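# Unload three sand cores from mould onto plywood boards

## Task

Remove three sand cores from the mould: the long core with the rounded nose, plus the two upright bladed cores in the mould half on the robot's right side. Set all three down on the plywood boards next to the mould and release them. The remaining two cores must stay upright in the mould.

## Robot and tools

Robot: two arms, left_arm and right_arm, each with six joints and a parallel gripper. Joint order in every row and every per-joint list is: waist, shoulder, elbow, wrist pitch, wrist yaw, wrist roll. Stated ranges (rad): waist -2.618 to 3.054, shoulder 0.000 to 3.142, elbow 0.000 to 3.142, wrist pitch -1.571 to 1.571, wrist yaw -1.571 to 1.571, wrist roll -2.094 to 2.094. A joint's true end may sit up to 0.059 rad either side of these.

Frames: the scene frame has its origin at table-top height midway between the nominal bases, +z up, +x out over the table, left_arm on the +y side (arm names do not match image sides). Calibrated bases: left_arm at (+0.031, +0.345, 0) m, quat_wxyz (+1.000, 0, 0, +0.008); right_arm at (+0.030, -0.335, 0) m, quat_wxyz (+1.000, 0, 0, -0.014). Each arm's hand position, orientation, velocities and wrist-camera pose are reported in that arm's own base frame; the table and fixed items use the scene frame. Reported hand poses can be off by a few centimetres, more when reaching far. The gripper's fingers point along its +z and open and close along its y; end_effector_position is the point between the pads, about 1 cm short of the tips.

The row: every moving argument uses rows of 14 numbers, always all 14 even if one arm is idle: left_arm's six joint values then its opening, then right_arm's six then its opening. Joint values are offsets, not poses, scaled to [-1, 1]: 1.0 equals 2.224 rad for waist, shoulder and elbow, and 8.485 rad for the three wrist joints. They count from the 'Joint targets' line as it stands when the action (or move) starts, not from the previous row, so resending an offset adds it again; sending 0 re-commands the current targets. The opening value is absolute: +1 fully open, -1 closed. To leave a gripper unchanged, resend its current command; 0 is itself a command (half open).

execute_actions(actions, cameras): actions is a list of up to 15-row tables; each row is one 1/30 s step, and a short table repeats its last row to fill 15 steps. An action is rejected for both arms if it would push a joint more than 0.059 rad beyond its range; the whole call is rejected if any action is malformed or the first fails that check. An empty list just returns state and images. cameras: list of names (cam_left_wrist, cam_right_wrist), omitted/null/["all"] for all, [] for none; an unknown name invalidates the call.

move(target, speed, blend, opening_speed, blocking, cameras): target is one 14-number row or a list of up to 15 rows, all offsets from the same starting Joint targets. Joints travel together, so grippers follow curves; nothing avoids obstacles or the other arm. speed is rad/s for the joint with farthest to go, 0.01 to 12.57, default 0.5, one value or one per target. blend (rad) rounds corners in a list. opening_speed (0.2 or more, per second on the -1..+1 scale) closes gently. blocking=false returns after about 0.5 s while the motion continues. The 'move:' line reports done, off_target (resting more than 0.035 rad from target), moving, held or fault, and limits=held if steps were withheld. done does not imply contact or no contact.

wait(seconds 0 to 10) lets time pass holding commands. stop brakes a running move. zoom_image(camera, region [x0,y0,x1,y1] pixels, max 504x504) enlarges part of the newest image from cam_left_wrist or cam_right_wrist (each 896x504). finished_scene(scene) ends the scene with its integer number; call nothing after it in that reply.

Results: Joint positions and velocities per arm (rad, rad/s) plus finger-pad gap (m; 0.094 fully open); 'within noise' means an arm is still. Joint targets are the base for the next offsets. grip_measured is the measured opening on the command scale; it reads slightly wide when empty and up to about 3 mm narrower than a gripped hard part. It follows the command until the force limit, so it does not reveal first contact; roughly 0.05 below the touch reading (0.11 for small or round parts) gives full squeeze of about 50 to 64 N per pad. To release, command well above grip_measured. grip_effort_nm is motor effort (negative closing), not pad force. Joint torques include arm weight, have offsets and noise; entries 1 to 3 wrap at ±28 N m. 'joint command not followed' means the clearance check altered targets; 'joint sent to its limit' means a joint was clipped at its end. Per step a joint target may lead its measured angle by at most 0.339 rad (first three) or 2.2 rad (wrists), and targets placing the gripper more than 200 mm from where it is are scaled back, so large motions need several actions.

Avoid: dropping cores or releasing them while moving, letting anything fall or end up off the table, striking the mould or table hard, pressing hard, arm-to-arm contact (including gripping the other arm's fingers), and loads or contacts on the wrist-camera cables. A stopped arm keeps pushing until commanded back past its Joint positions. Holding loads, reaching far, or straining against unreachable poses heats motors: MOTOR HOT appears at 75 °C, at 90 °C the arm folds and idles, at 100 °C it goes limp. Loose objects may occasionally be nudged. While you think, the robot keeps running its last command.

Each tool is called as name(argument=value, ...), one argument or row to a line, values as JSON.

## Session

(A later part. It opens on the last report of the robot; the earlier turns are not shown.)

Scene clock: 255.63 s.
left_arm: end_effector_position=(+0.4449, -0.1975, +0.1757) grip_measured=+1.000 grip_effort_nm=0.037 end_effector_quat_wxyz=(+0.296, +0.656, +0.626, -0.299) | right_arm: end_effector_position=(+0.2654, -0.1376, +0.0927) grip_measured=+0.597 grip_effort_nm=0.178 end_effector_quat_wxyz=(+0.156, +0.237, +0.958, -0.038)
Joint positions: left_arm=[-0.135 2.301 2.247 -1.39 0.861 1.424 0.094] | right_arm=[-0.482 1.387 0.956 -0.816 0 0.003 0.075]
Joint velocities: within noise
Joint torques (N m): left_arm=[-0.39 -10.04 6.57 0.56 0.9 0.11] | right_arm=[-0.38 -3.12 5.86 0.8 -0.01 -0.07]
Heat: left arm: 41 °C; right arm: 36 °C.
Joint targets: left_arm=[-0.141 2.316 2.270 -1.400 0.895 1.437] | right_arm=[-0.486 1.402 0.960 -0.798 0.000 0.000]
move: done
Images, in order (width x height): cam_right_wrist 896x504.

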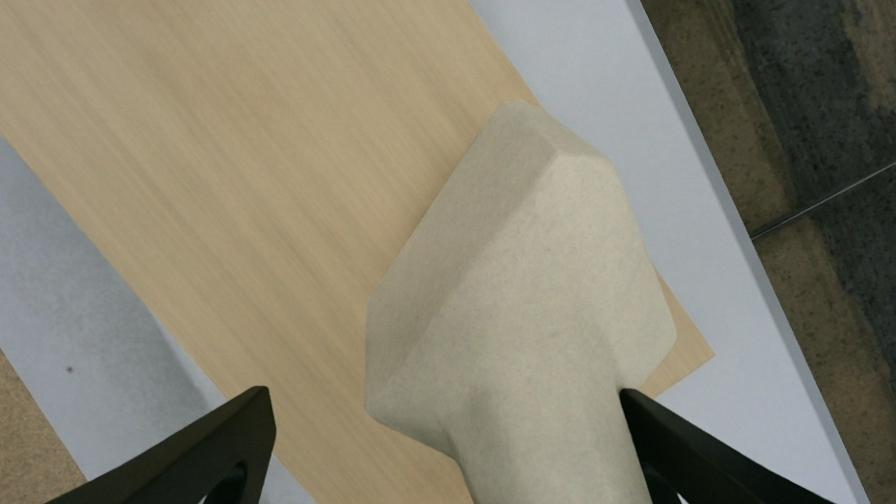

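move(
  target=[
    [-0.3683,-0.6808,-0.692,0.1498,-0.1055,-0.1694,1,0,0,0,0,0,0,0.6],
    [-0.4987,-0.6367,-0.6385,0.1355,-0.1055,-0.1694,1,0,0,0,0,0,0,0.6],
  ],
  speed=0.8,
  cameras=["cam_left_wrist","cam_right_wrist"],
)

zoom_image(
  camera="cam_left_wrist",
  region=[300, 50, 600, 250],
)

Scene clock: 266.57 s.
left_arm: end_effector_position=(+0.1091, -0.3233, +0.2862) grip_measured=+1.000 grip_effort_nm=0.027 end_effector_quat_wxyz=(+0.473, +0.478, +0.657, -0.341) | right_arm: end_effector_position=(+0.2654, -0.1376, +0.0927) grip_measured=+0.597 grip_effort_nm=0.178 end_effector_quat_wxyz=(+0.156, +0.237, +0.958, -0.038)
Joint positions: left_arm=[-1.244 0.896 0.823 -0.253 0.009 0.006 0.094] | right_arm=[-0.482 1.387 0.956 -0.816 0 0.003 0.075]
Joint velocities: within noise
Joint torques (N m): left_arm=[-0.44 -1.05 8.03 2.21 -0.07 -0.15] | right_arm=[-0.4 -3.15 5.87 0.81 -0.02 -0.07]
Heat: left arm: 41 °C; right arm: 36 °C.
Joint targets: left_arm=[-1.251 0.900 0.850 -0.250 0.000 0.000] | right_arm=[-0.486 1.402 0.960 -0.798 -0.001 0.000]
move: done

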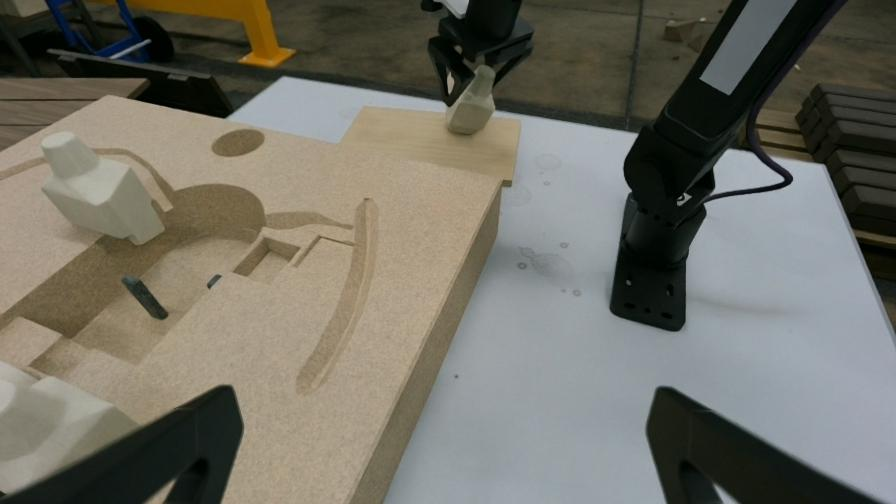

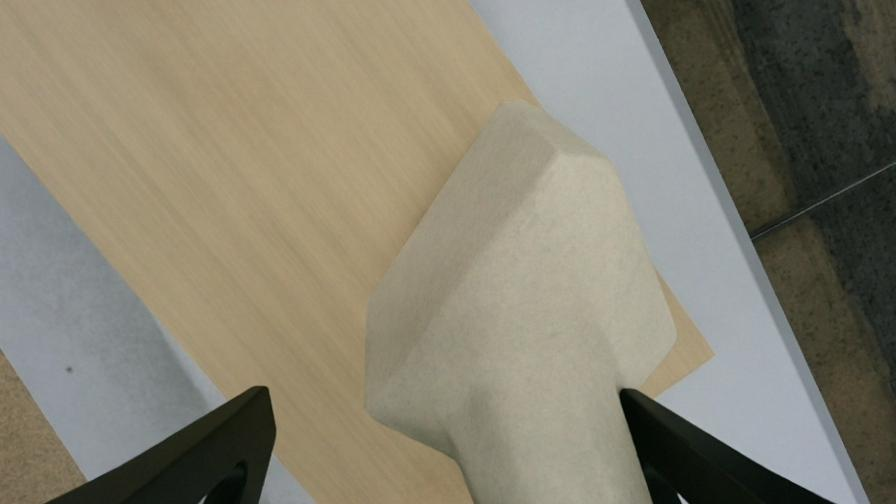

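Scaled by 1.680.

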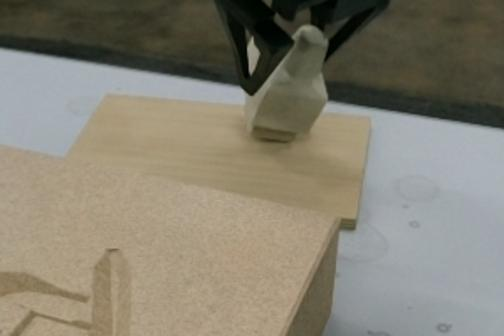

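move(
  target=[
    [0,0,0,0,0,0,1,0,0,0,0,0,0,0.6],
    [0,0,0,0,0,0,1,0,0,0,0,0,0,-0.6],
    [0,0,0,0,0,0,1,0,-0.0063,0.04,-0.0121,0,0,-0.6],
    [0,0,0,0,0,0,1,0.0585,-0.0063,0.04,-0.0121,0,0,-0.6],
  ],
  speed=0.2,
  opening_speed=0.6,
  cameras=["cam_left_wrist","cam_right_wrist"],
)

zoom_image(
  camera="cam_left_wrist",
  region=[300, 50, 600, 250],
)

Scene clock: 292.60 s.
left_arm: end_effector_position=(+0.1091, -0.3232, +0.2860) grip_measured=+1.000 grip_effort_nm=0.032 end_effector_quat_wxyz=(+0.472, +0.478, +0.658, -0.341) | right_arm: end_effector_position=(+0.2715, -0.1030, +0.1001) grip_measured=-0.268 grip_effort_nm=-1.004 end_effector_quat_wxyz=(+0.135, +0.180, +0.974, -0.028)
Joint positions: left_arm=[-1.244 0.896 0.823 -0.254 0.009 0.006 0.094] | right_arm=[-0.362 1.391 1.003 -0.907 0.007 0.002 0.034]
Joint velocities: within noise
Joint torques (N m): left_arm=[-0.46 -1.17 8.12 2.23 -0.07 -0.13] | right_arm=[0.51 -4.53 9.21 0.61 -0.08 -0.07]
Heat: left arm: 37 °C; right arm: 36 °C.
Joint targets: left_arm=[-1.251 0.900 0.850 -0.250 0.000 0.000] | right_arm=[-0.356 1.388 1.049 -0.901 -0.001 0.000]
move: off_target (right_arm); right_arm: the elbow is farthest, 0.046 rad from its target

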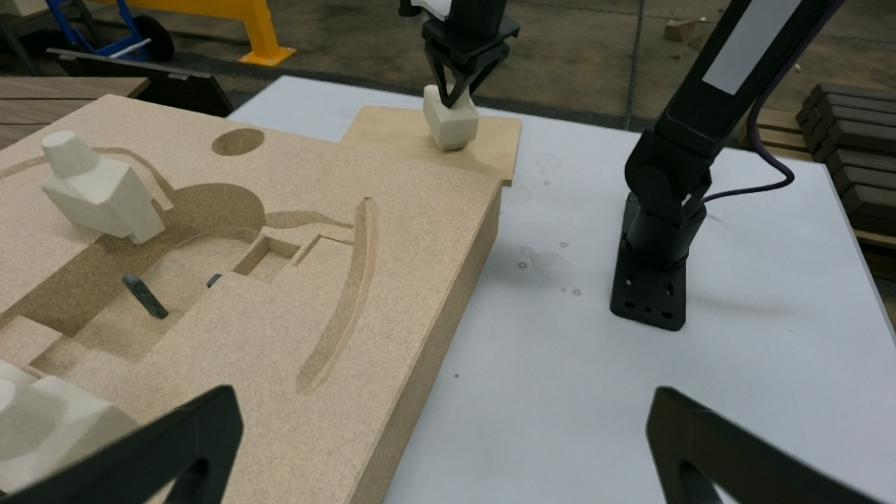

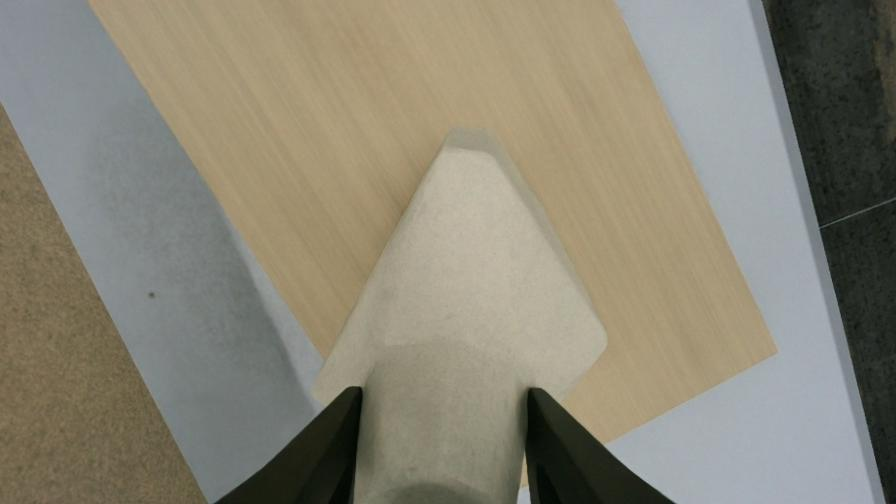

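Scaled by 1.680.

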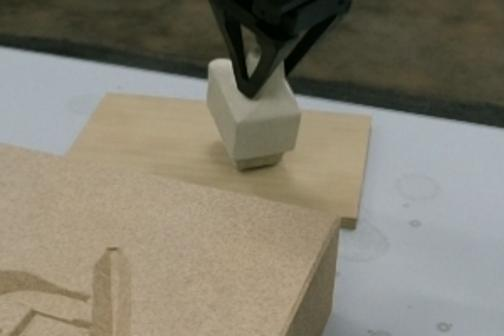

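move(
  target=[
    [0,0,0,0,0,0,1,0,0.003,-0.025,0.005,0,0,-0.6],
    [0,0,0,0,0,0,1,0,0.003,-0.025,0.005,0,0,0.2],
    [0,0,0,0,0,0,1,0,0.003,-0.025,0.005,0,0,0.6],
  ],
  speed=0.1,
  opening_speed=0.5,
  cameras=["cam_left_wrist","cam_right_wrist"],
)

zoom_image(
  camera="cam_left_wrist",
  region=[300, 50, 600, 250],
)

Scene clock: 301.77 s.
left_arm: end_effector_position=(+0.1091, -0.3232, +0.2860) grip_measured=+1.000 grip_effort_nm=0.027 end_effector_quat_wxyz=(+0.472, +0.478, +0.658, -0.341) | right_arm: end_effector_position=(+0.2774, -0.1040, +0.1011) grip_measured=+0.597 grip_effort_nm=0.178 end_effector_quat_wxyz=(+0.147, +0.179, +0.972, -0.027)
Joint positions: left_arm=[-1.244 0.896 0.823 -0.254 0.009 0.006 0.094] | right_arm=[-0.361 1.391 1 -0.879 0.001 0.002 0.075]
Joint velocities: within noise
Joint torques (N m): left_arm=[-0.5 -1.05 8.17 2.23 -0.07 -0.14] | right_arm=[0.49 -4.07 5.09 0.79 -0.02 -0.06]
Heat: left arm: 38 °C; right arm: 36 °C.
Joint targets: left_arm=[-1.251 0.900 0.850 -0.250 0.000 0.000] | right_arm=[-0.356 1.395 0.993 -0.858 -0.001 0.000]
move: done; target 2's new numbers were sent with right_arm's wrist pitch 0.046 rad from that target

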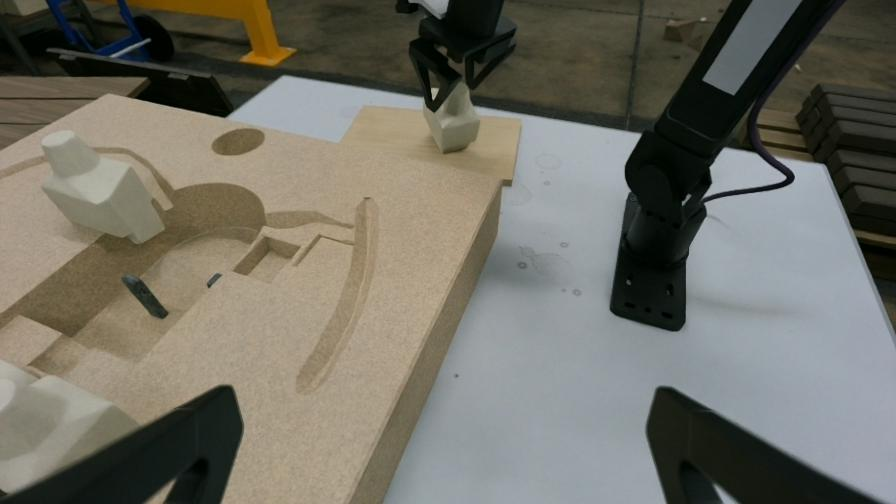

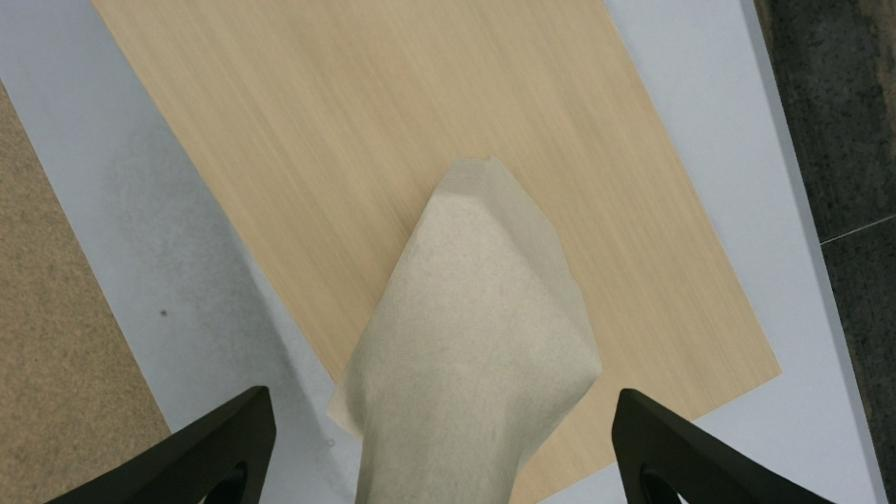

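Scaled by 1.680.

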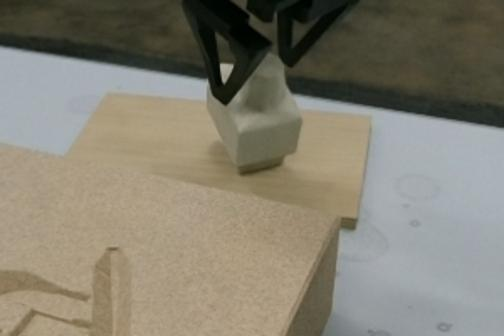

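move(
  target=[0,0,0,0,0,0,1,0,-0.0432,0.1745,-0.057,0,0,0.6],
  speed=0.25,
  cameras=["cam_left_wrist","cam_right_wrist"],
)

zoom_image(
  camera="cam_left_wrist",
  region=[300, 50, 600, 250],
)

Scene clock: 308.30 s.
left_arm: end_effector_position=(+0.1092, -0.3232, +0.2860) grip_measured=+1.000 grip_effort_nm=0.027 end_effector_quat_wxyz=(+0.472, +0.477, +0.658, -0.341) | right_arm: end_effector_position=(+0.2488, -0.0931, +0.2023) grip_measured=+0.597 grip_effort_nm=0.173 end_effector_quat_wxyz=(+0.138, +0.179, +0.974, -0.025)
Joint positions: left_arm=[-1.244 0.896 0.823 -0.254 0.008 0.006 0.094] | right_arm=[-0.361 1.317 1.354 -1.327 0.001 0.002 0.075]
Joint velocities: within noise
Joint torques (N m): left_arm=[-0.47 -1.07 8.13 2.24 -0.08 -0.14] | right_arm=[0.47 -5.01 7.51 0.43 -0.02 -0.06]
Heat: left arm: 38 °C; right arm: 36 °C.
Joint targets: left_arm=[-1.251 0.900 0.850 -0.250 0.000 0.000] | right_arm=[-0.356 1.299 1.381 -1.342 -0.001 0.000]
move: done

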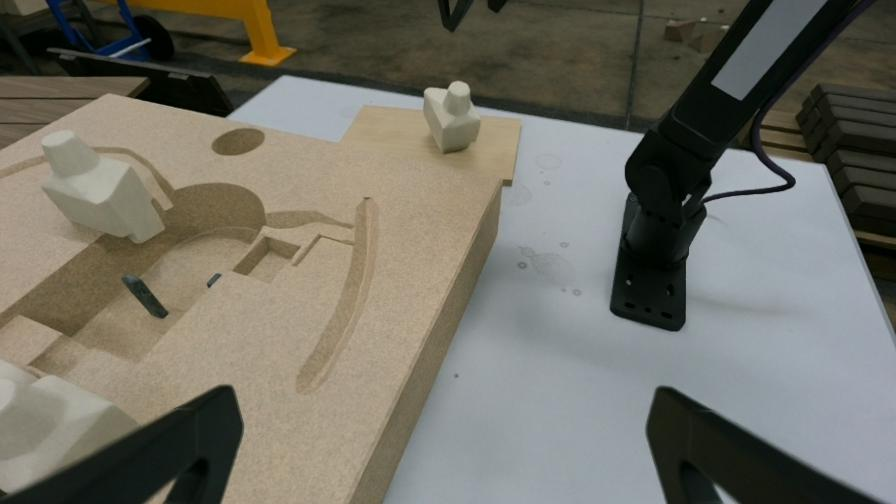

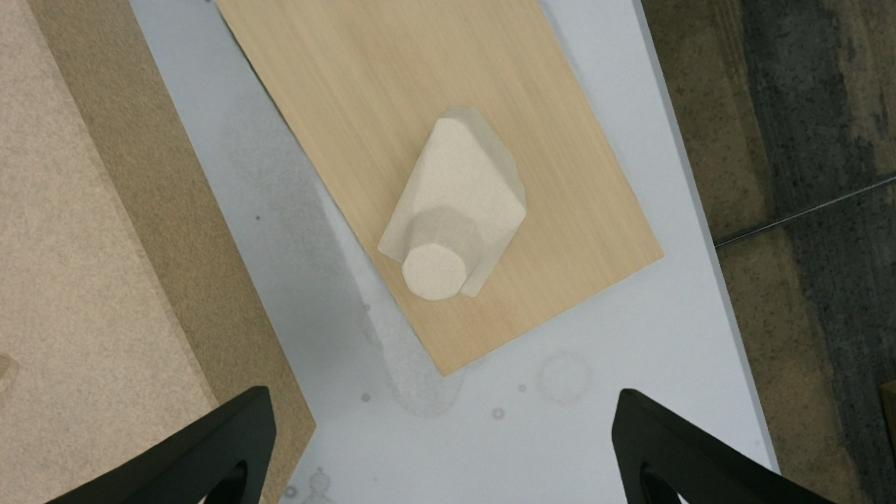

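Scaled by 1.680.

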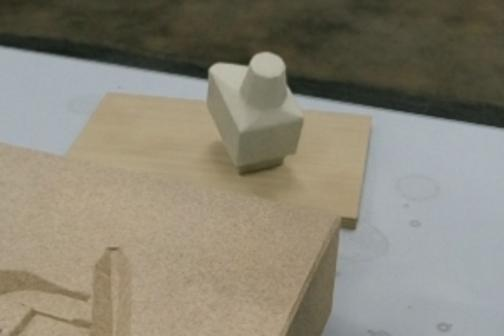

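move(
  target=[0,0,0,0,0,0,1,0.3286,0.2887,0.2226,0.0598,0,0,1],
  speed=0.7,
  cameras=["cam_left_wrist","cam_right_wrist"],
)

Scene clock: 321.13 s.
left_arm: end_effector_position=(+0.1092, -0.3232, +0.2860) grip_measured=+1.000 grip_effort_nm=0.037 end_effector_quat_wxyz=(+0.472, +0.477, +0.658, -0.341) | right_arm: end_effector_position=(+0.4729, +0.1906, +0.1996) grip_measured=+0.997 grip_effort_nm=0.178 end_effector_quat_wxyz=(+0.301, -0.179, +0.935, +0.060)
Joint positions: left_arm=[-1.244 0.896 0.823 -0.254 0.008 0.006 0.094] | right_arm=[0.38 1.935 1.845 -0.857 -0.004 0.002 0.094]
Joint velocities: within noise
Joint torques (N m): left_arm=[-0.46 -1.05 8.1 2.24 -0.05 -0.12] | right_arm=[-0.43 -8.72 8.43 1.21 0.02 -0.06]
Heat: left arm: 38 °C; right arm: 37 °C.
Joint targets: left_arm=[-1.251 0.900 0.850 -0.250 0.000 0.000] | right_arm=[0.375 1.941 1.876 -0.835 -0.001 0.000]
move: done

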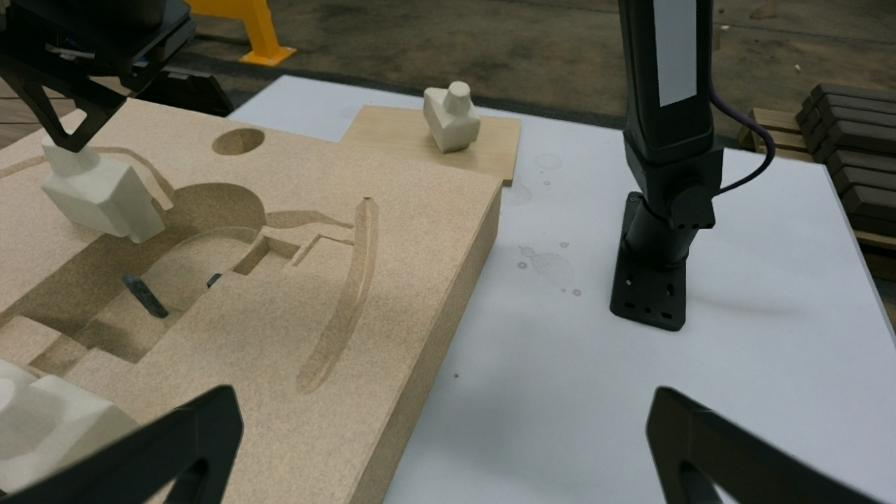

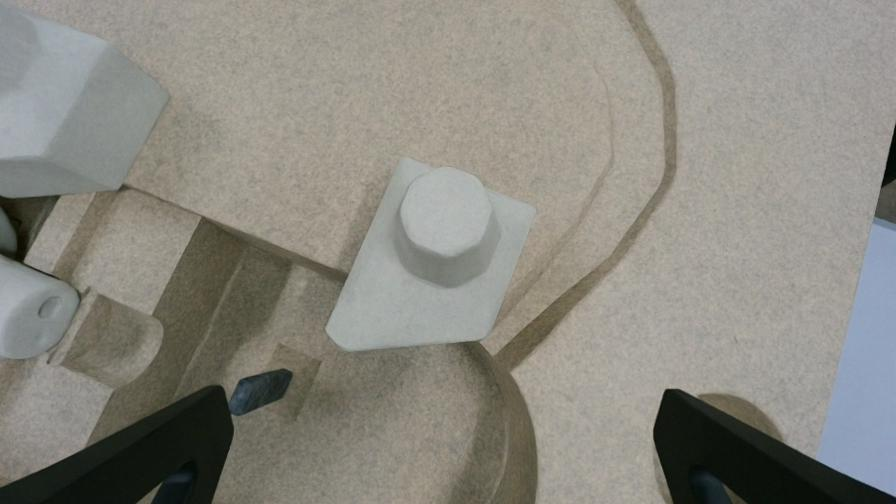

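move(
  target=[
    [0,0,0,0,0,0,1,0,0.0935,0.0569,0.0116,0,0,1],
    [0,0,0,0,0,0,1,0,0.0935,0.0569,0.0116,0,0,-0.6],
  ],
  speed=0.25,
  opening_speed=1.0,
  cameras=["cam_left_wrist","cam_right_wrist"],
)

Scene clock: 330.07 s.
left_arm: end_effector_position=(+0.1092, -0.3232, +0.2860) grip_measured=+1.000 grip_effort_nm=0.022 end_effector_quat_wxyz=(+0.472, +0.477, +0.658, -0.341) | right_arm: end_effector_position=(+0.5235, +0.2097, +0.1604) grip_measured=-0.291 grip_effort_nm=-1.009 end_effector_quat_wxyz=(+0.312, -0.178, +0.931, +0.061)
Joint positions: left_arm=[-1.244 0.896 0.823 -0.254 0.008 0.006 0.094] | right_arm=[0.379 2.136 1.97 -0.758 -0.001 0.002 0.033]
Joint velocities: within noise
Joint torques (N m): left_arm=[-0.44 -1.06 8.18 2.23 -0.05 -0.11] | right_arm=[-0.38 -9.66 8.64 1.26 -0.01 -0.07]
Heat: left arm: 39 °C; right arm: 37 °C.
Joint targets: left_arm=[-1.251 0.900 0.850 -0.250 0.000 0.000] | right_arm=[0.375 2.149 2.003 -0.736 -0.001 0.000]
move: done

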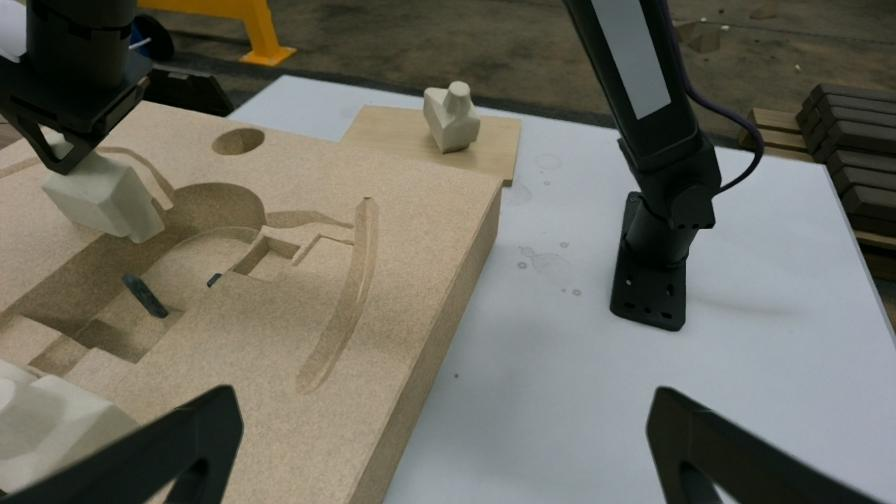

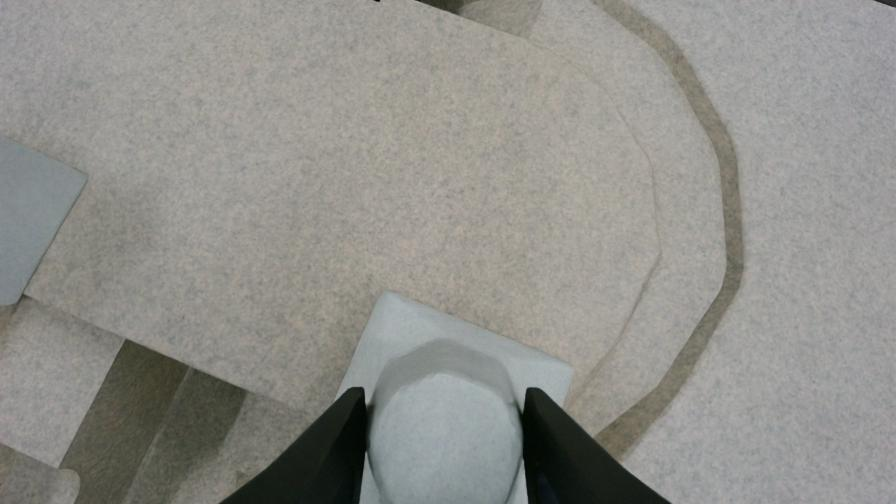

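move(
  target=[
    [0,0,0,0,0,0,1,0,0.0099,0.0836,-0.0158,0,0,-0.6],
    [0,0,0,0,0,0,1,0,0.0351,0.1803,-0.0345,0,0,-0.6],
    [0,0,0,0,0,0,1,0,-0.0144,0.157,-0.0414,0,0,-0.6],
  ],
  speed=0.25,
  blend=0.03,
  cameras=["cam_left_wrist","cam_right_wrist"],
)

zoom_image(
  camera="cam_left_wrist",
  region=[0, 0, 300, 250],
)

Scene clock: 338.77 s.
left_arm: end_effector_position=(+0.1092, -0.3232, +0.2860) grip_measured=+1.000 grip_effort_nm=0.032 end_effector_quat_wxyz=(+0.472, +0.477, +0.658, -0.341) | right_arm: end_effector_position=(+0.5084, +0.2037, +0.2321) grip_measured=-0.291 grip_effort_nm=-1.004 end_effector_quat_wxyz=(+0.300, -0.179, +0.935, +0.058)
Joint positions: left_arm=[-1.244 0.896 0.823 -0.254 0.008 0.006 0.094] | right_arm=[0.379 2.177 2.346 -1.119 -0.001 0.002 0.033]
Joint velocities: within noise
Joint torques (N m): left_arm=[-0.49 -1.05 8.09 2.24 -0.05 -0.13] | right_arm=[-0.38 -15.5 5.98 1.31 -0.01 -0.06]
Heat: left arm: 39 °C; right arm: 39 °C.
Joint targets: left_arm=[-1.251 0.900 0.850 -0.250 0.000 0.000] | right_arm=[0.375 2.117 2.352 -1.088 -0.001 0.000]
move: off_target (right_arm); right_arm: the shoulder is farthest, 0.060 rad from its target

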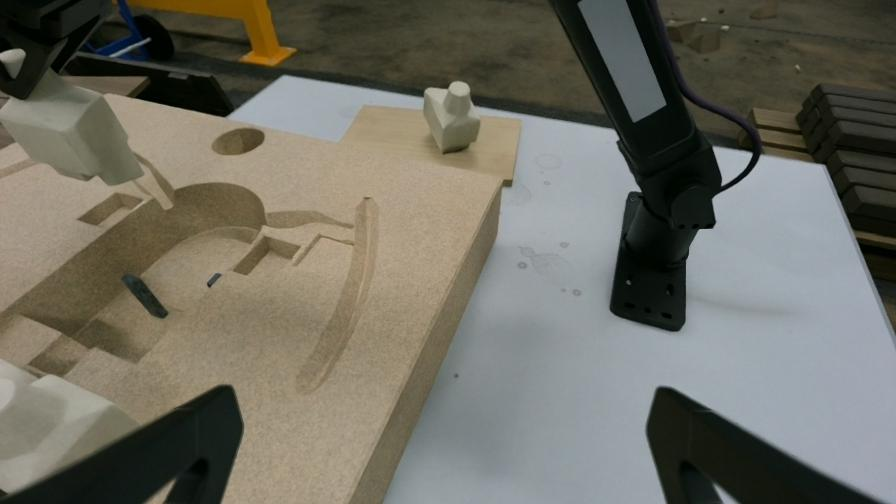

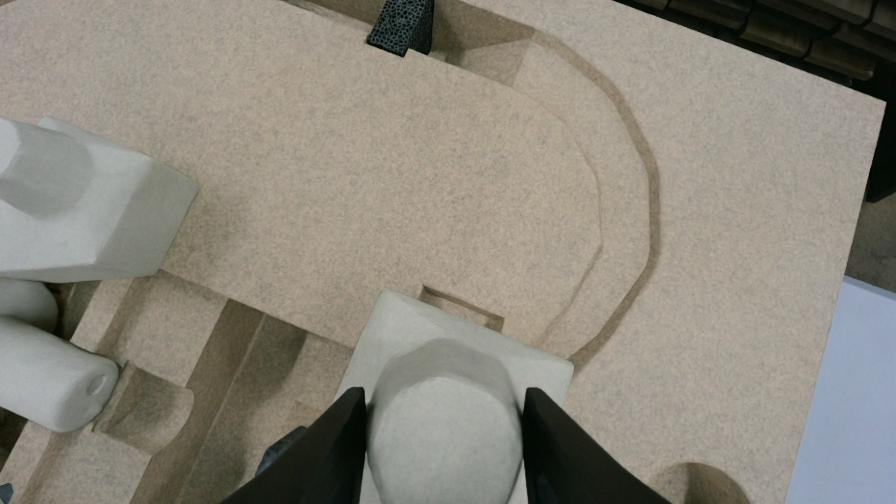

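Scaled by 1.680.

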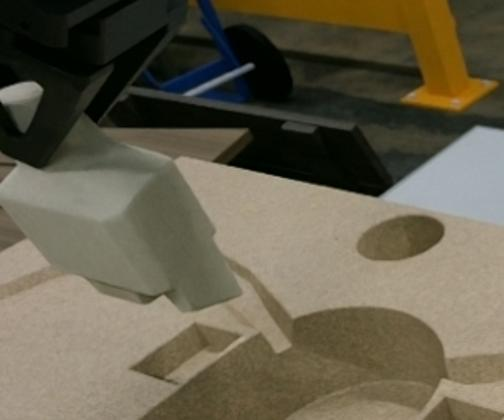

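move(
  target=[
    [0.4988,0.6365,0.6385,-0.1355,0.1075,0.1694,1,-0.3022,-0.237,-0.3831,0.0351,0,0,-0.6],
    [0.4988,0.6365,0.6385,-0.1355,0.1075,0.1694,1,-0.3022,-0.228,-0.5315,0.0752,0,0,-0.6],
  ],
  speed=0.6,
)

Scene clock: 351.00 s.
left_arm: end_effector_position=(+0.4446, -0.1987, +0.1786) grip_measured=+1.000 grip_effort_nm=0.022 end_effector_quat_wxyz=(+0.301, +0.654, +0.624, -0.304) | right_arm: end_effector_position=(+0.4025, -0.1227, +0.1165) grip_measured=-0.291 grip_effort_nm=-1.004 end_effector_quat_wxyz=(+0.286, +0.143, +0.947, -0.044)
Joint positions: left_arm=[-0.134 2.3 2.247 -1.39 0.877 1.423 0.094] | right_arm=[-0.297 1.633 1.166 -0.517 0.002 0.002 0.033]
Joint velocities: within noise
Joint torques (N m): left_arm=[-0.5 -10 6.64 0.56 0.95 0.11] | right_arm=[0.02 -8.54 6.2 1.62 -0.04 -0.06]
Heat: left arm: 39 °C; right arm: 45 °C.
Joint targets: left_arm=[-0.141 2.316 2.270 -1.400 0.912 1.437] | right_arm=[-0.297 1.610 1.170 -0.449 -0.001 0.000]
move: off_target (right_arm); right_arm: the wrist pitch is farthest, 0.067 rad from its target

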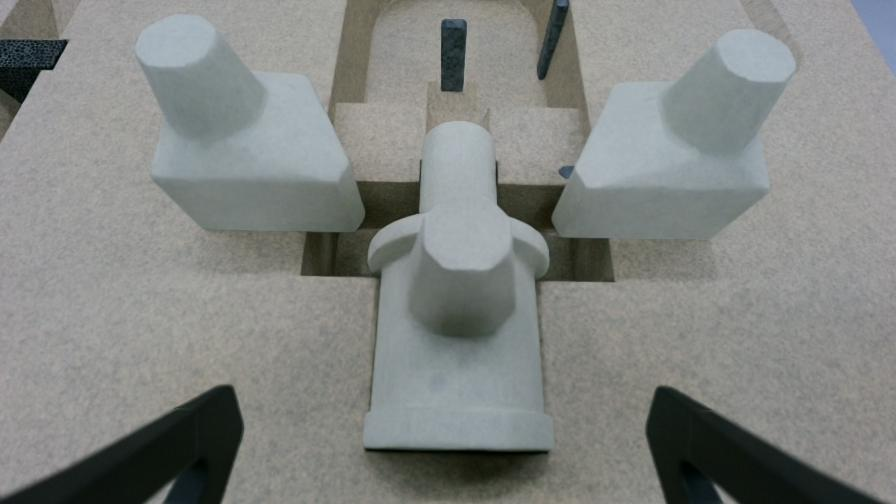

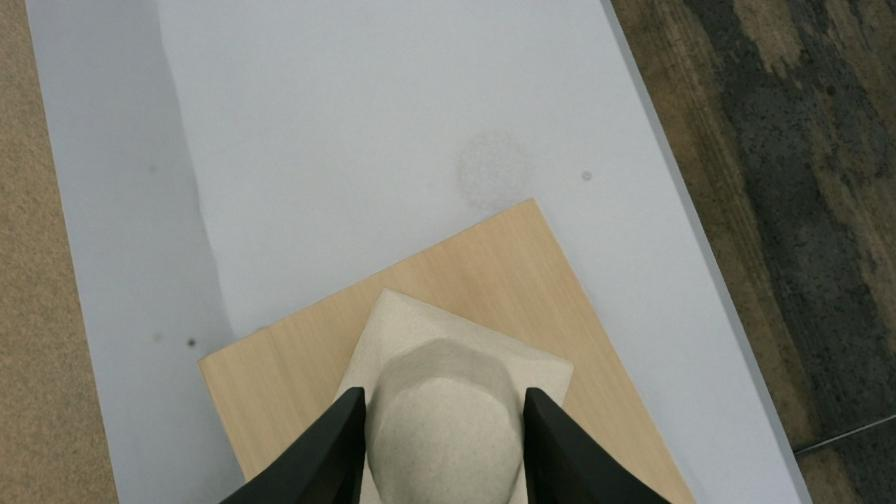

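move(
  target=[0,0,0,0,0,0,1,0,0.0135,0,0,0,0,-0.6],
  speed=0.06,
  cameras=["cam_right_wrist"],
)

Scene clock: 355.93 s.
left_arm: end_effector_position=(+0.4445, -0.1987, +0.1786) grip_measured=+1.000 grip_effort_nm=0.022 end_effector_quat_wxyz=(+0.301, +0.654, +0.624, -0.304) | right_arm: end_effector_position=(+0.4037, -0.1231, +0.1150) grip_measured=-0.291 grip_effort_nm=-1.009 end_effector_quat_wxyz=(+0.286, +0.143, +0.947, -0.044)
Joint positions: left_arm=[-0.134 2.3 2.247 -1.391 0.878 1.424 0.094] | right_arm=[-0.297 1.639 1.166 -0.511 0.002 0.002 0.033]
Joint velocities: within noise
Joint torques (N m): left_arm=[-0.55 -9.99 6.57 0.57 0.95 0.1] | right_arm=[0.02 -6.61 6.19 1.56 -0.04 -0.06]
Heat: left arm: 38 °C; right arm: 43 °C.
Joint targets: left_arm=[-0.141 2.316 2.270 -1.400 0.912 1.437] | right_arm=[-0.297 1.640 1.170 -0.449 -0.001 0.000]
move: off_target (right_arm); right_arm: the wrist pitch is farthest, 0.062 rad from its target
Images, in order (width x height): cam_right_wrist 896x504.

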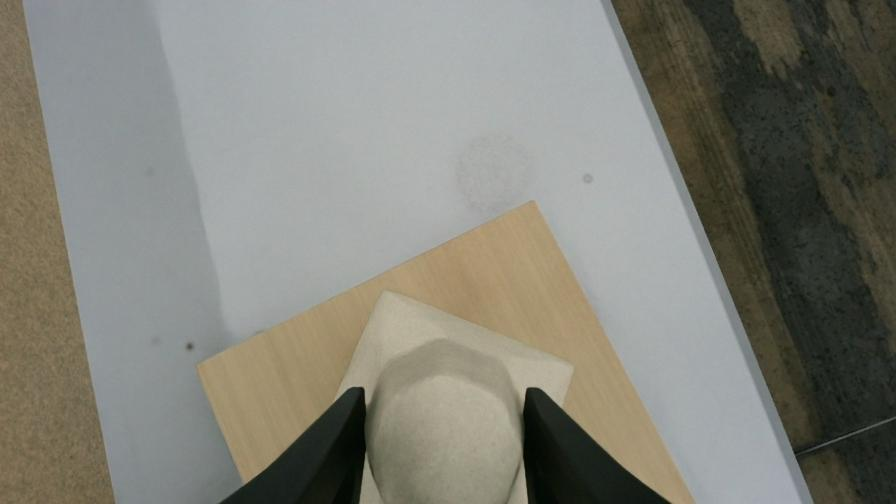

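move(
  target=[0,0,0,0,0,0,1,0,0.018,0,-0.003,0,0,-0.6],
  speed=0.1,
  cameras=["cam_right_wrist"],
)

Scene clock: 359.33 s.
left_arm: end_effector_position=(+0.4445, -0.1987, +0.1787) grip_measured=+1.000 grip_effort_nm=0.022 end_effector_quat_wxyz=(+0.301, +0.654, +0.624, -0.304) | right_arm: end_effector_position=(+0.4104, -0.1251, +0.1094) grip_measured=-0.291 grip_effort_nm=-1.009 end_effector_quat_wxyz=(+0.290, +0.143, +0.945, -0.044)
Joint positions: left_arm=[-0.134 2.3 2.247 -1.391 0.878 1.424 0.094] | right_arm=[-0.297 1.664 1.166 -0.476 0.002 0.002 0.033]
Joint velocities: within noise
Joint torques (N m): left_arm=[-0.58 -9.88 6.49 0.54 0.93 0.09] | right_arm=[0.03 -5.71 6.19 1.02 -0.04 -0.06]
Heat: left arm: 38 °C; right arm: 42 °C.
Joint targets: left_arm=[-0.141 2.316 2.270 -1.400 0.912 1.437] | right_arm=[-0.297 1.680 1.170 -0.475 -0.001 0.000]
move: done
Images, in order (width x height): cam_right_wrist 896x504.

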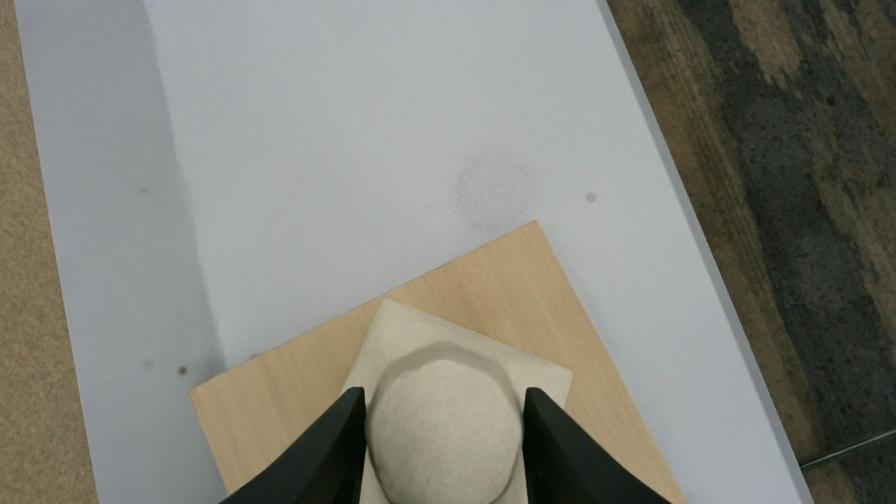

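move(
  target=[0,0,0,0,0,0,1,0,0.018,0,0,0,0,-0.6],
  speed=0.1,
  cameras=["cam_right_wrist"],
)

Scene clock: 361.90 s.
left_arm: end_effector_position=(+0.4445, -0.1987, +0.1787) grip_measured=+1.000 grip_effort_nm=0.027 end_effector_quat_wxyz=(+0.301, +0.654, +0.624, -0.304) | right_arm: end_effector_position=(+0.4185, -0.1276, +0.1027) grip_measured=-0.291 grip_effort_nm=-1.009 end_effector_quat_wxyz=(+0.296, +0.143, +0.944, -0.045)
Joint positions: left_arm=[-0.134 2.3 2.247 -1.391 0.878 1.424 0.094] | right_arm=[-0.297 1.695 1.166 -0.433 0.002 0.002 0.033]
Joint velocities: within noise
Joint torques (N m): left_arm=[-0.51 -9.91 6.61 0.56 0.91 0.11] | right_arm=[-0.01 -5.24 6.19 0.64 -0.04 -0.06]
Heat: left arm: 38 °C; right arm: 41 °C.
Joint targets: left_arm=[-0.141 2.316 2.270 -1.400 0.912 1.437] | right_arm=[-0.297 1.720 1.170 -0.475 -0.001 0.000]
move: off_target (right_arm); right_arm: the wrist pitch is farthest, 0.042 rad from its target
Images, in order (width x height): cam_right_wrist 896x504.

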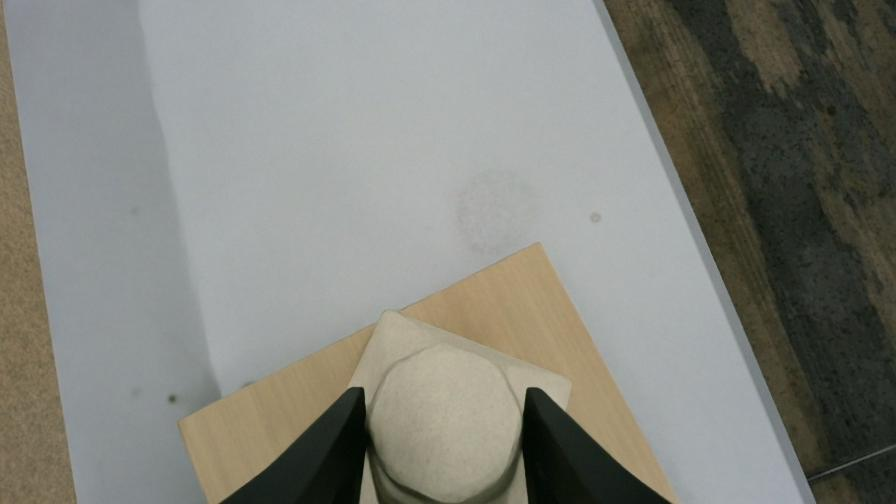

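move(
  target=[
    [0,0,0,0,0,0,1,0,0.006,0,0,0,0,-0.6],
    [0,0,0,0,0,0,1,0,0.006,0,0,0,0,0.6],
  ],
  speed=0.1,
  opening_speed=0.6,
  cameras=["cam_right_wrist"],
)

Scene clock: 366.57 s.
left_arm: end_effector_position=(+0.4445, -0.1987, +0.1787) grip_measured=+1.000 grip_effort_nm=0.027 end_effector_quat_wxyz=(+0.301, +0.654, +0.624, -0.304) | right_arm: end_effector_position=(+0.4114, -0.1262, +0.0885) grip_measured=+0.597 grip_effort_nm=0.178 end_effector_quat_wxyz=(+0.269, +0.144, +0.951, -0.043)
Joint positions: left_arm=[-0.134 2.3 2.247 -1.391 0.878 1.424 0.094] | right_arm=[-0.298 1.72 1.167 -0.467 0.005 0.002 0.075]
Joint velocities: within noise
Joint torques (N m): left_arm=[-0.55 -9.96 6.58 0.56 0.94 0.09] | right_arm=[0.03 -6.22 5.93 0.85 -0.06 -0.07]
Heat: left arm: 38 °C; right arm: 40 °C.
Joint targets: left_arm=[-0.141 2.316 2.270 -1.400 0.912 1.438] | right_arm=[-0.297 1.733 1.170 -0.475 -0.001 0.000]
move: done; target 2's new numbers were sent with right_arm's wrist pitch 0.042 rad from that target
Images, in order (width x height): cam_right_wrist 896x504.

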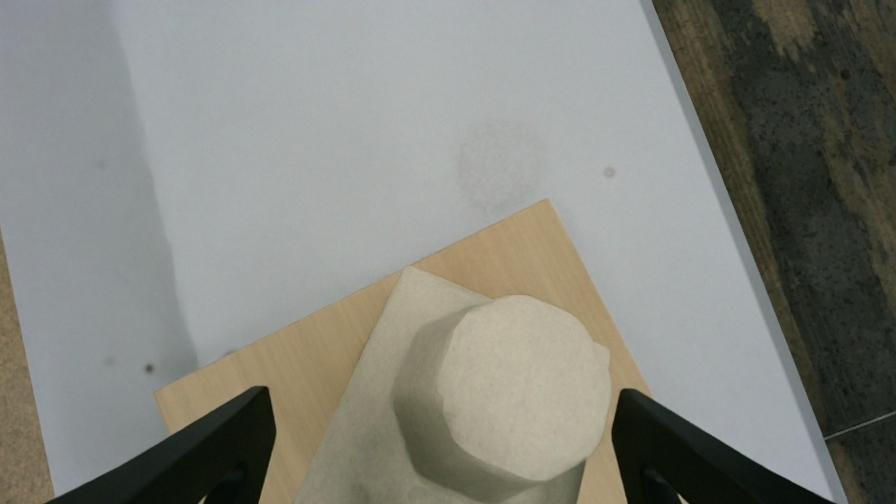

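move(
  target=[
    [0,0,0,0,0,0,1,0,0,0,0,0,0,1],
    [0,0,0,0,0,0,1,0,-0.1255,0.0576,-0.048,0,0,1],
  ],
  speed=0.25,
  opening_speed=1,
  cameras=["cam_right_wrist"],
)

Scene clock: 375.03 s.
left_arm: end_effector_position=(+0.4445, -0.1987, +0.1787) grip_measured=+1.000 grip_effort_nm=0.027 end_effector_quat_wxyz=(+0.301, +0.654, +0.624, -0.304) | right_arm: end_effector_position=(+0.3498, -0.1073, +0.1689) grip_measured=+0.997 grip_effort_nm=0.173 end_effector_quat_wxyz=(+0.241, +0.146, +0.959, -0.039)
Joint positions: left_arm=[-0.134 2.3 2.247 -1.391 0.878 1.424 0.094] | right_arm=[-0.298 1.477 1.27 -0.87 0.005 0.002 0.094]
Joint velocities: within noise
Joint torques (N m): left_arm=[-0.42 -9.94 6.64 0.56 0.92 0.08] | right_arm=[0.03 -7.21 8.12 0.82 -0.07 -0.06]
Heat: left arm: 38 °C; right arm: 39 °C.
Joint targets: left_arm=[-0.141 2.316 2.270 -1.400 0.912 1.438] | right_arm=[-0.297 1.454 1.298 -0.882 -0.001 0.000]
move: done
Images, in order (width x height): cam_right_wrist 896x504.

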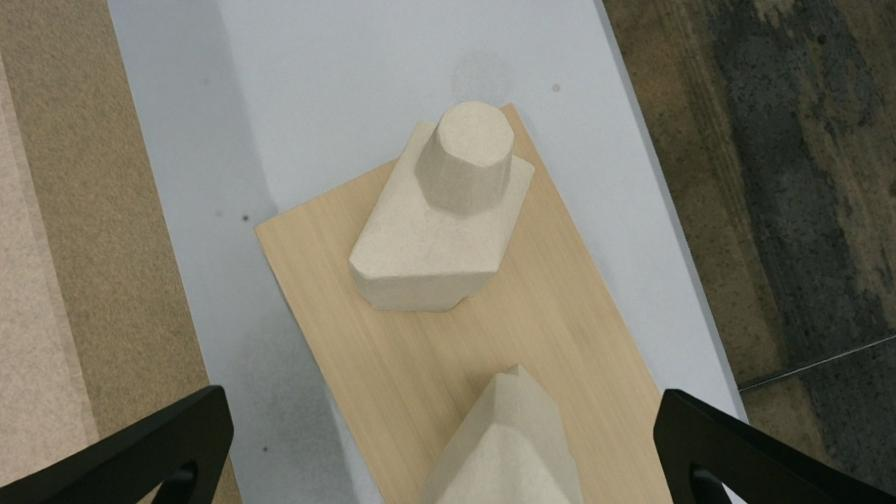

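move(
  target=[-0.0445,-0.0243,-0.0998,0.0354,-0.0029,-0.0222,1,0,0,0,0,0,0,1],
  speed=0.25,
  cameras=["cam_left_wrist"],
)

Scene clock: 387.70 s.
left_arm: end_effector_position=(+0.4425, -0.2466, +0.1323) grip_measured=+1.000 grip_effort_nm=0.022 end_effector_quat_wxyz=(+0.289, +0.643, +0.634, -0.319) | right_arm: end_effector_position=(+0.3495, -0.1072, +0.1688) grip_measured=+0.997 grip_effort_nm=0.173 end_effector_quat_wxyz=(+0.240, +0.146, +0.959, -0.038)
Joint positions: left_arm=[-0.235 2.3 2.056 -1.111 0.87 1.248 0.094] | right_arm=[-0.298 1.477 1.27 -0.872 0.005 0.002 0.094]
Joint velocities: within noise
Joint torques (N m): left_arm=[-0.38 -14.12 4.22 0.93 0.74 -0.04] | right_arm=[0.02 -7.21 8.1 0.76 -0.06 -0.06]
Heat: left arm: 37 °C; right arm: 40 °C.
Joint targets: left_arm=[-0.240 2.262 2.048 -1.099 0.888 1.249] | right_arm=[-0.297 1.454 1.298 -0.882 -0.001 0.000]
move: off_target (left_arm); left_arm: the shoulder is farthest, 0.038 rad from its target
Images, in order (width x height): cam_left_wrist 896x504.

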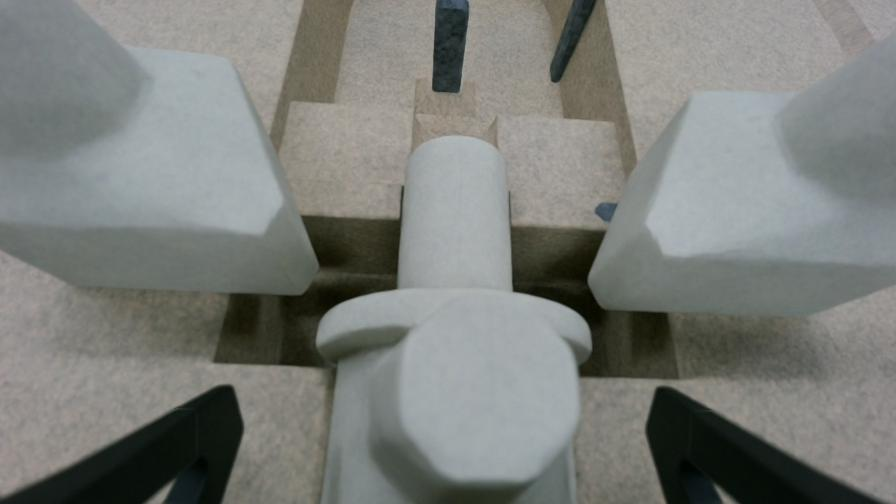

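move(
  target=[
    [-0.001,-0.0121,-0.0054,-0.0022,0,0,1,0,0,0,0,0,0,1],
    [-0.001,-0.0121,-0.0054,-0.0022,0,0,-0.6,0,0,0,0,0,0,1],
  ],
  speed=0.15,
  opening_speed=0.8,
  cameras=["cam_left_wrist"],
)

Scene clock: 397.30 s.
left_arm: end_effector_position=(+0.4384, -0.2456, +0.1356) grip_measured=-0.163 grip_effort_nm=-0.994 end_effector_quat_wxyz=(+0.285, +0.641, +0.636, -0.320) | right_arm: end_effector_position=(+0.3494, -0.1072, +0.1687) grip_measured=+0.997 grip_effort_nm=0.173 end_effector_quat_wxyz=(+0.240, +0.146, +0.959, -0.038)
Joint positions: left_arm=[-0.235 2.284 2.044 -1.122 0.869 1.247 0.039] | right_arm=[-0.298 1.477 1.27 -0.872 0.005 0.002 0.094]
Joint velocities: within noise
Joint torques (N m): left_arm=[-0.54 -14.89 4.18 0.84 0.74 -0.03] | right_arm=[0.06 -7.21 8.12 0.77 -0.07 -0.06]
Heat: left arm: 42 °C; right arm: 40 °C.
Joint targets: left_arm=[-0.242 2.235 2.036 -1.118 0.888 1.249] | right_arm=[-0.297 1.454 1.298 -0.882 -0.001 0.000]
move: off_target (left_arm); target 2's new numbers were sent with left_arm's shoulder 0.049 rad from that target; left_arm: the shoulder is farthest, 0.049 rad from its target
Images, in order (width x height): cam_left_wrist 896x504.

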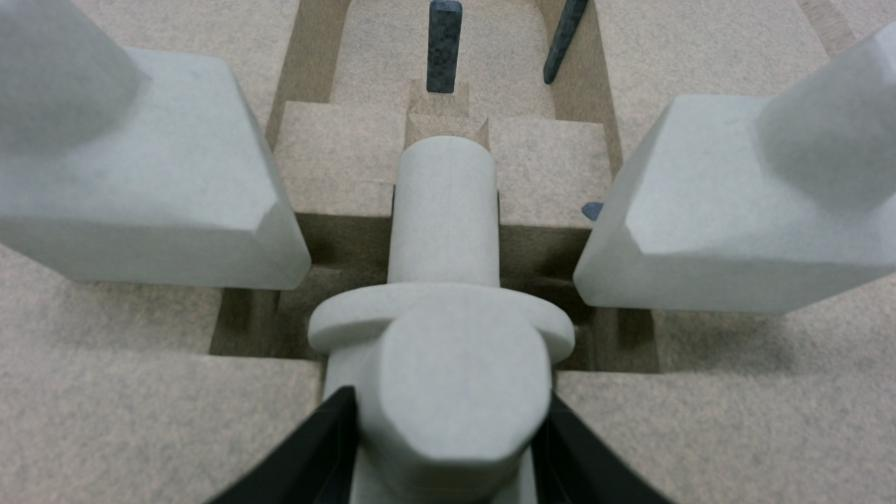

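move(
  target=[
    [0,0.0045,0.0751,-0.015,0,0,-0.6,0,0,0,0,0,0,1],
    [0,0.022,0.1601,-0.0326,0,0,-0.6,0,0,0,0,0,0,1],
  ],
  speed=0.2,
  blend=0.03,
  cameras=["cam_left_wrist"],
)

Scene clock: 409.17 s.
left_arm: end_effector_position=(+0.4337, -0.2370, +0.1965) grip_measured=-0.164 grip_effort_nm=-0.999 end_effector_quat_wxyz=(+0.269, +0.654, +0.648, -0.282) | right_arm: end_effector_position=(+0.3494, -0.1072, +0.1687) grip_measured=+0.997 grip_effort_nm=0.178 end_effector_quat_wxyz=(+0.240, +0.146, +0.959, -0.038)
Joint positions: left_arm=[-0.243 2.29 2.346 -1.409 0.777 1.247 0.039] | right_arm=[-0.298 1.477 1.27 -0.873 0.005 0.002 0.094]
Joint velocities: within noise
Joint torques (N m): left_arm=[0.1 -11.48 8.55 0.96 1.74 -0.04] | right_arm=[0.05 -7.21 8.13 0.78 -0.07 -0.07]
Heat: left arm: 50 °C; right arm: 40 °C.
Joint targets: left_arm=[-0.242 2.284 2.392 -1.395 0.888 1.249] | right_arm=[-0.297 1.454 1.298 -0.882 -0.001 0.000]
move: off_target (left_arm); left_arm: the wrist yaw is farthest, 0.111 rad from its target
Images, in order (width x height): cam_left_wrist 896x504.

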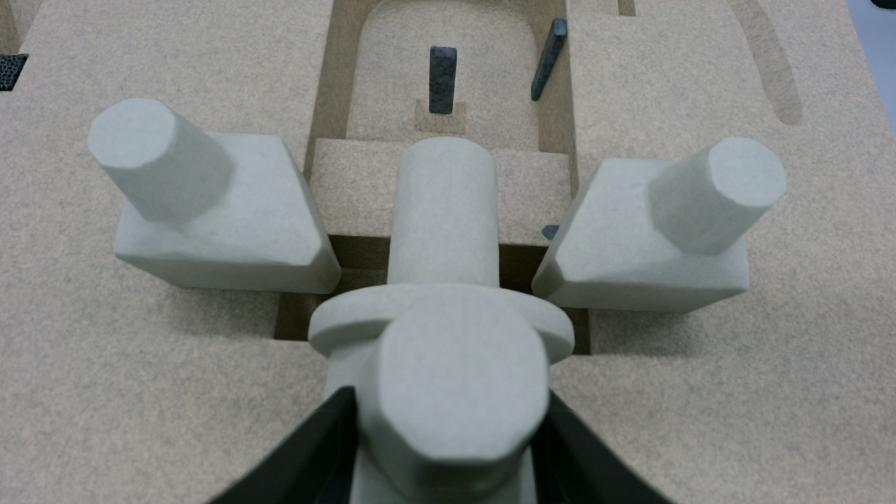

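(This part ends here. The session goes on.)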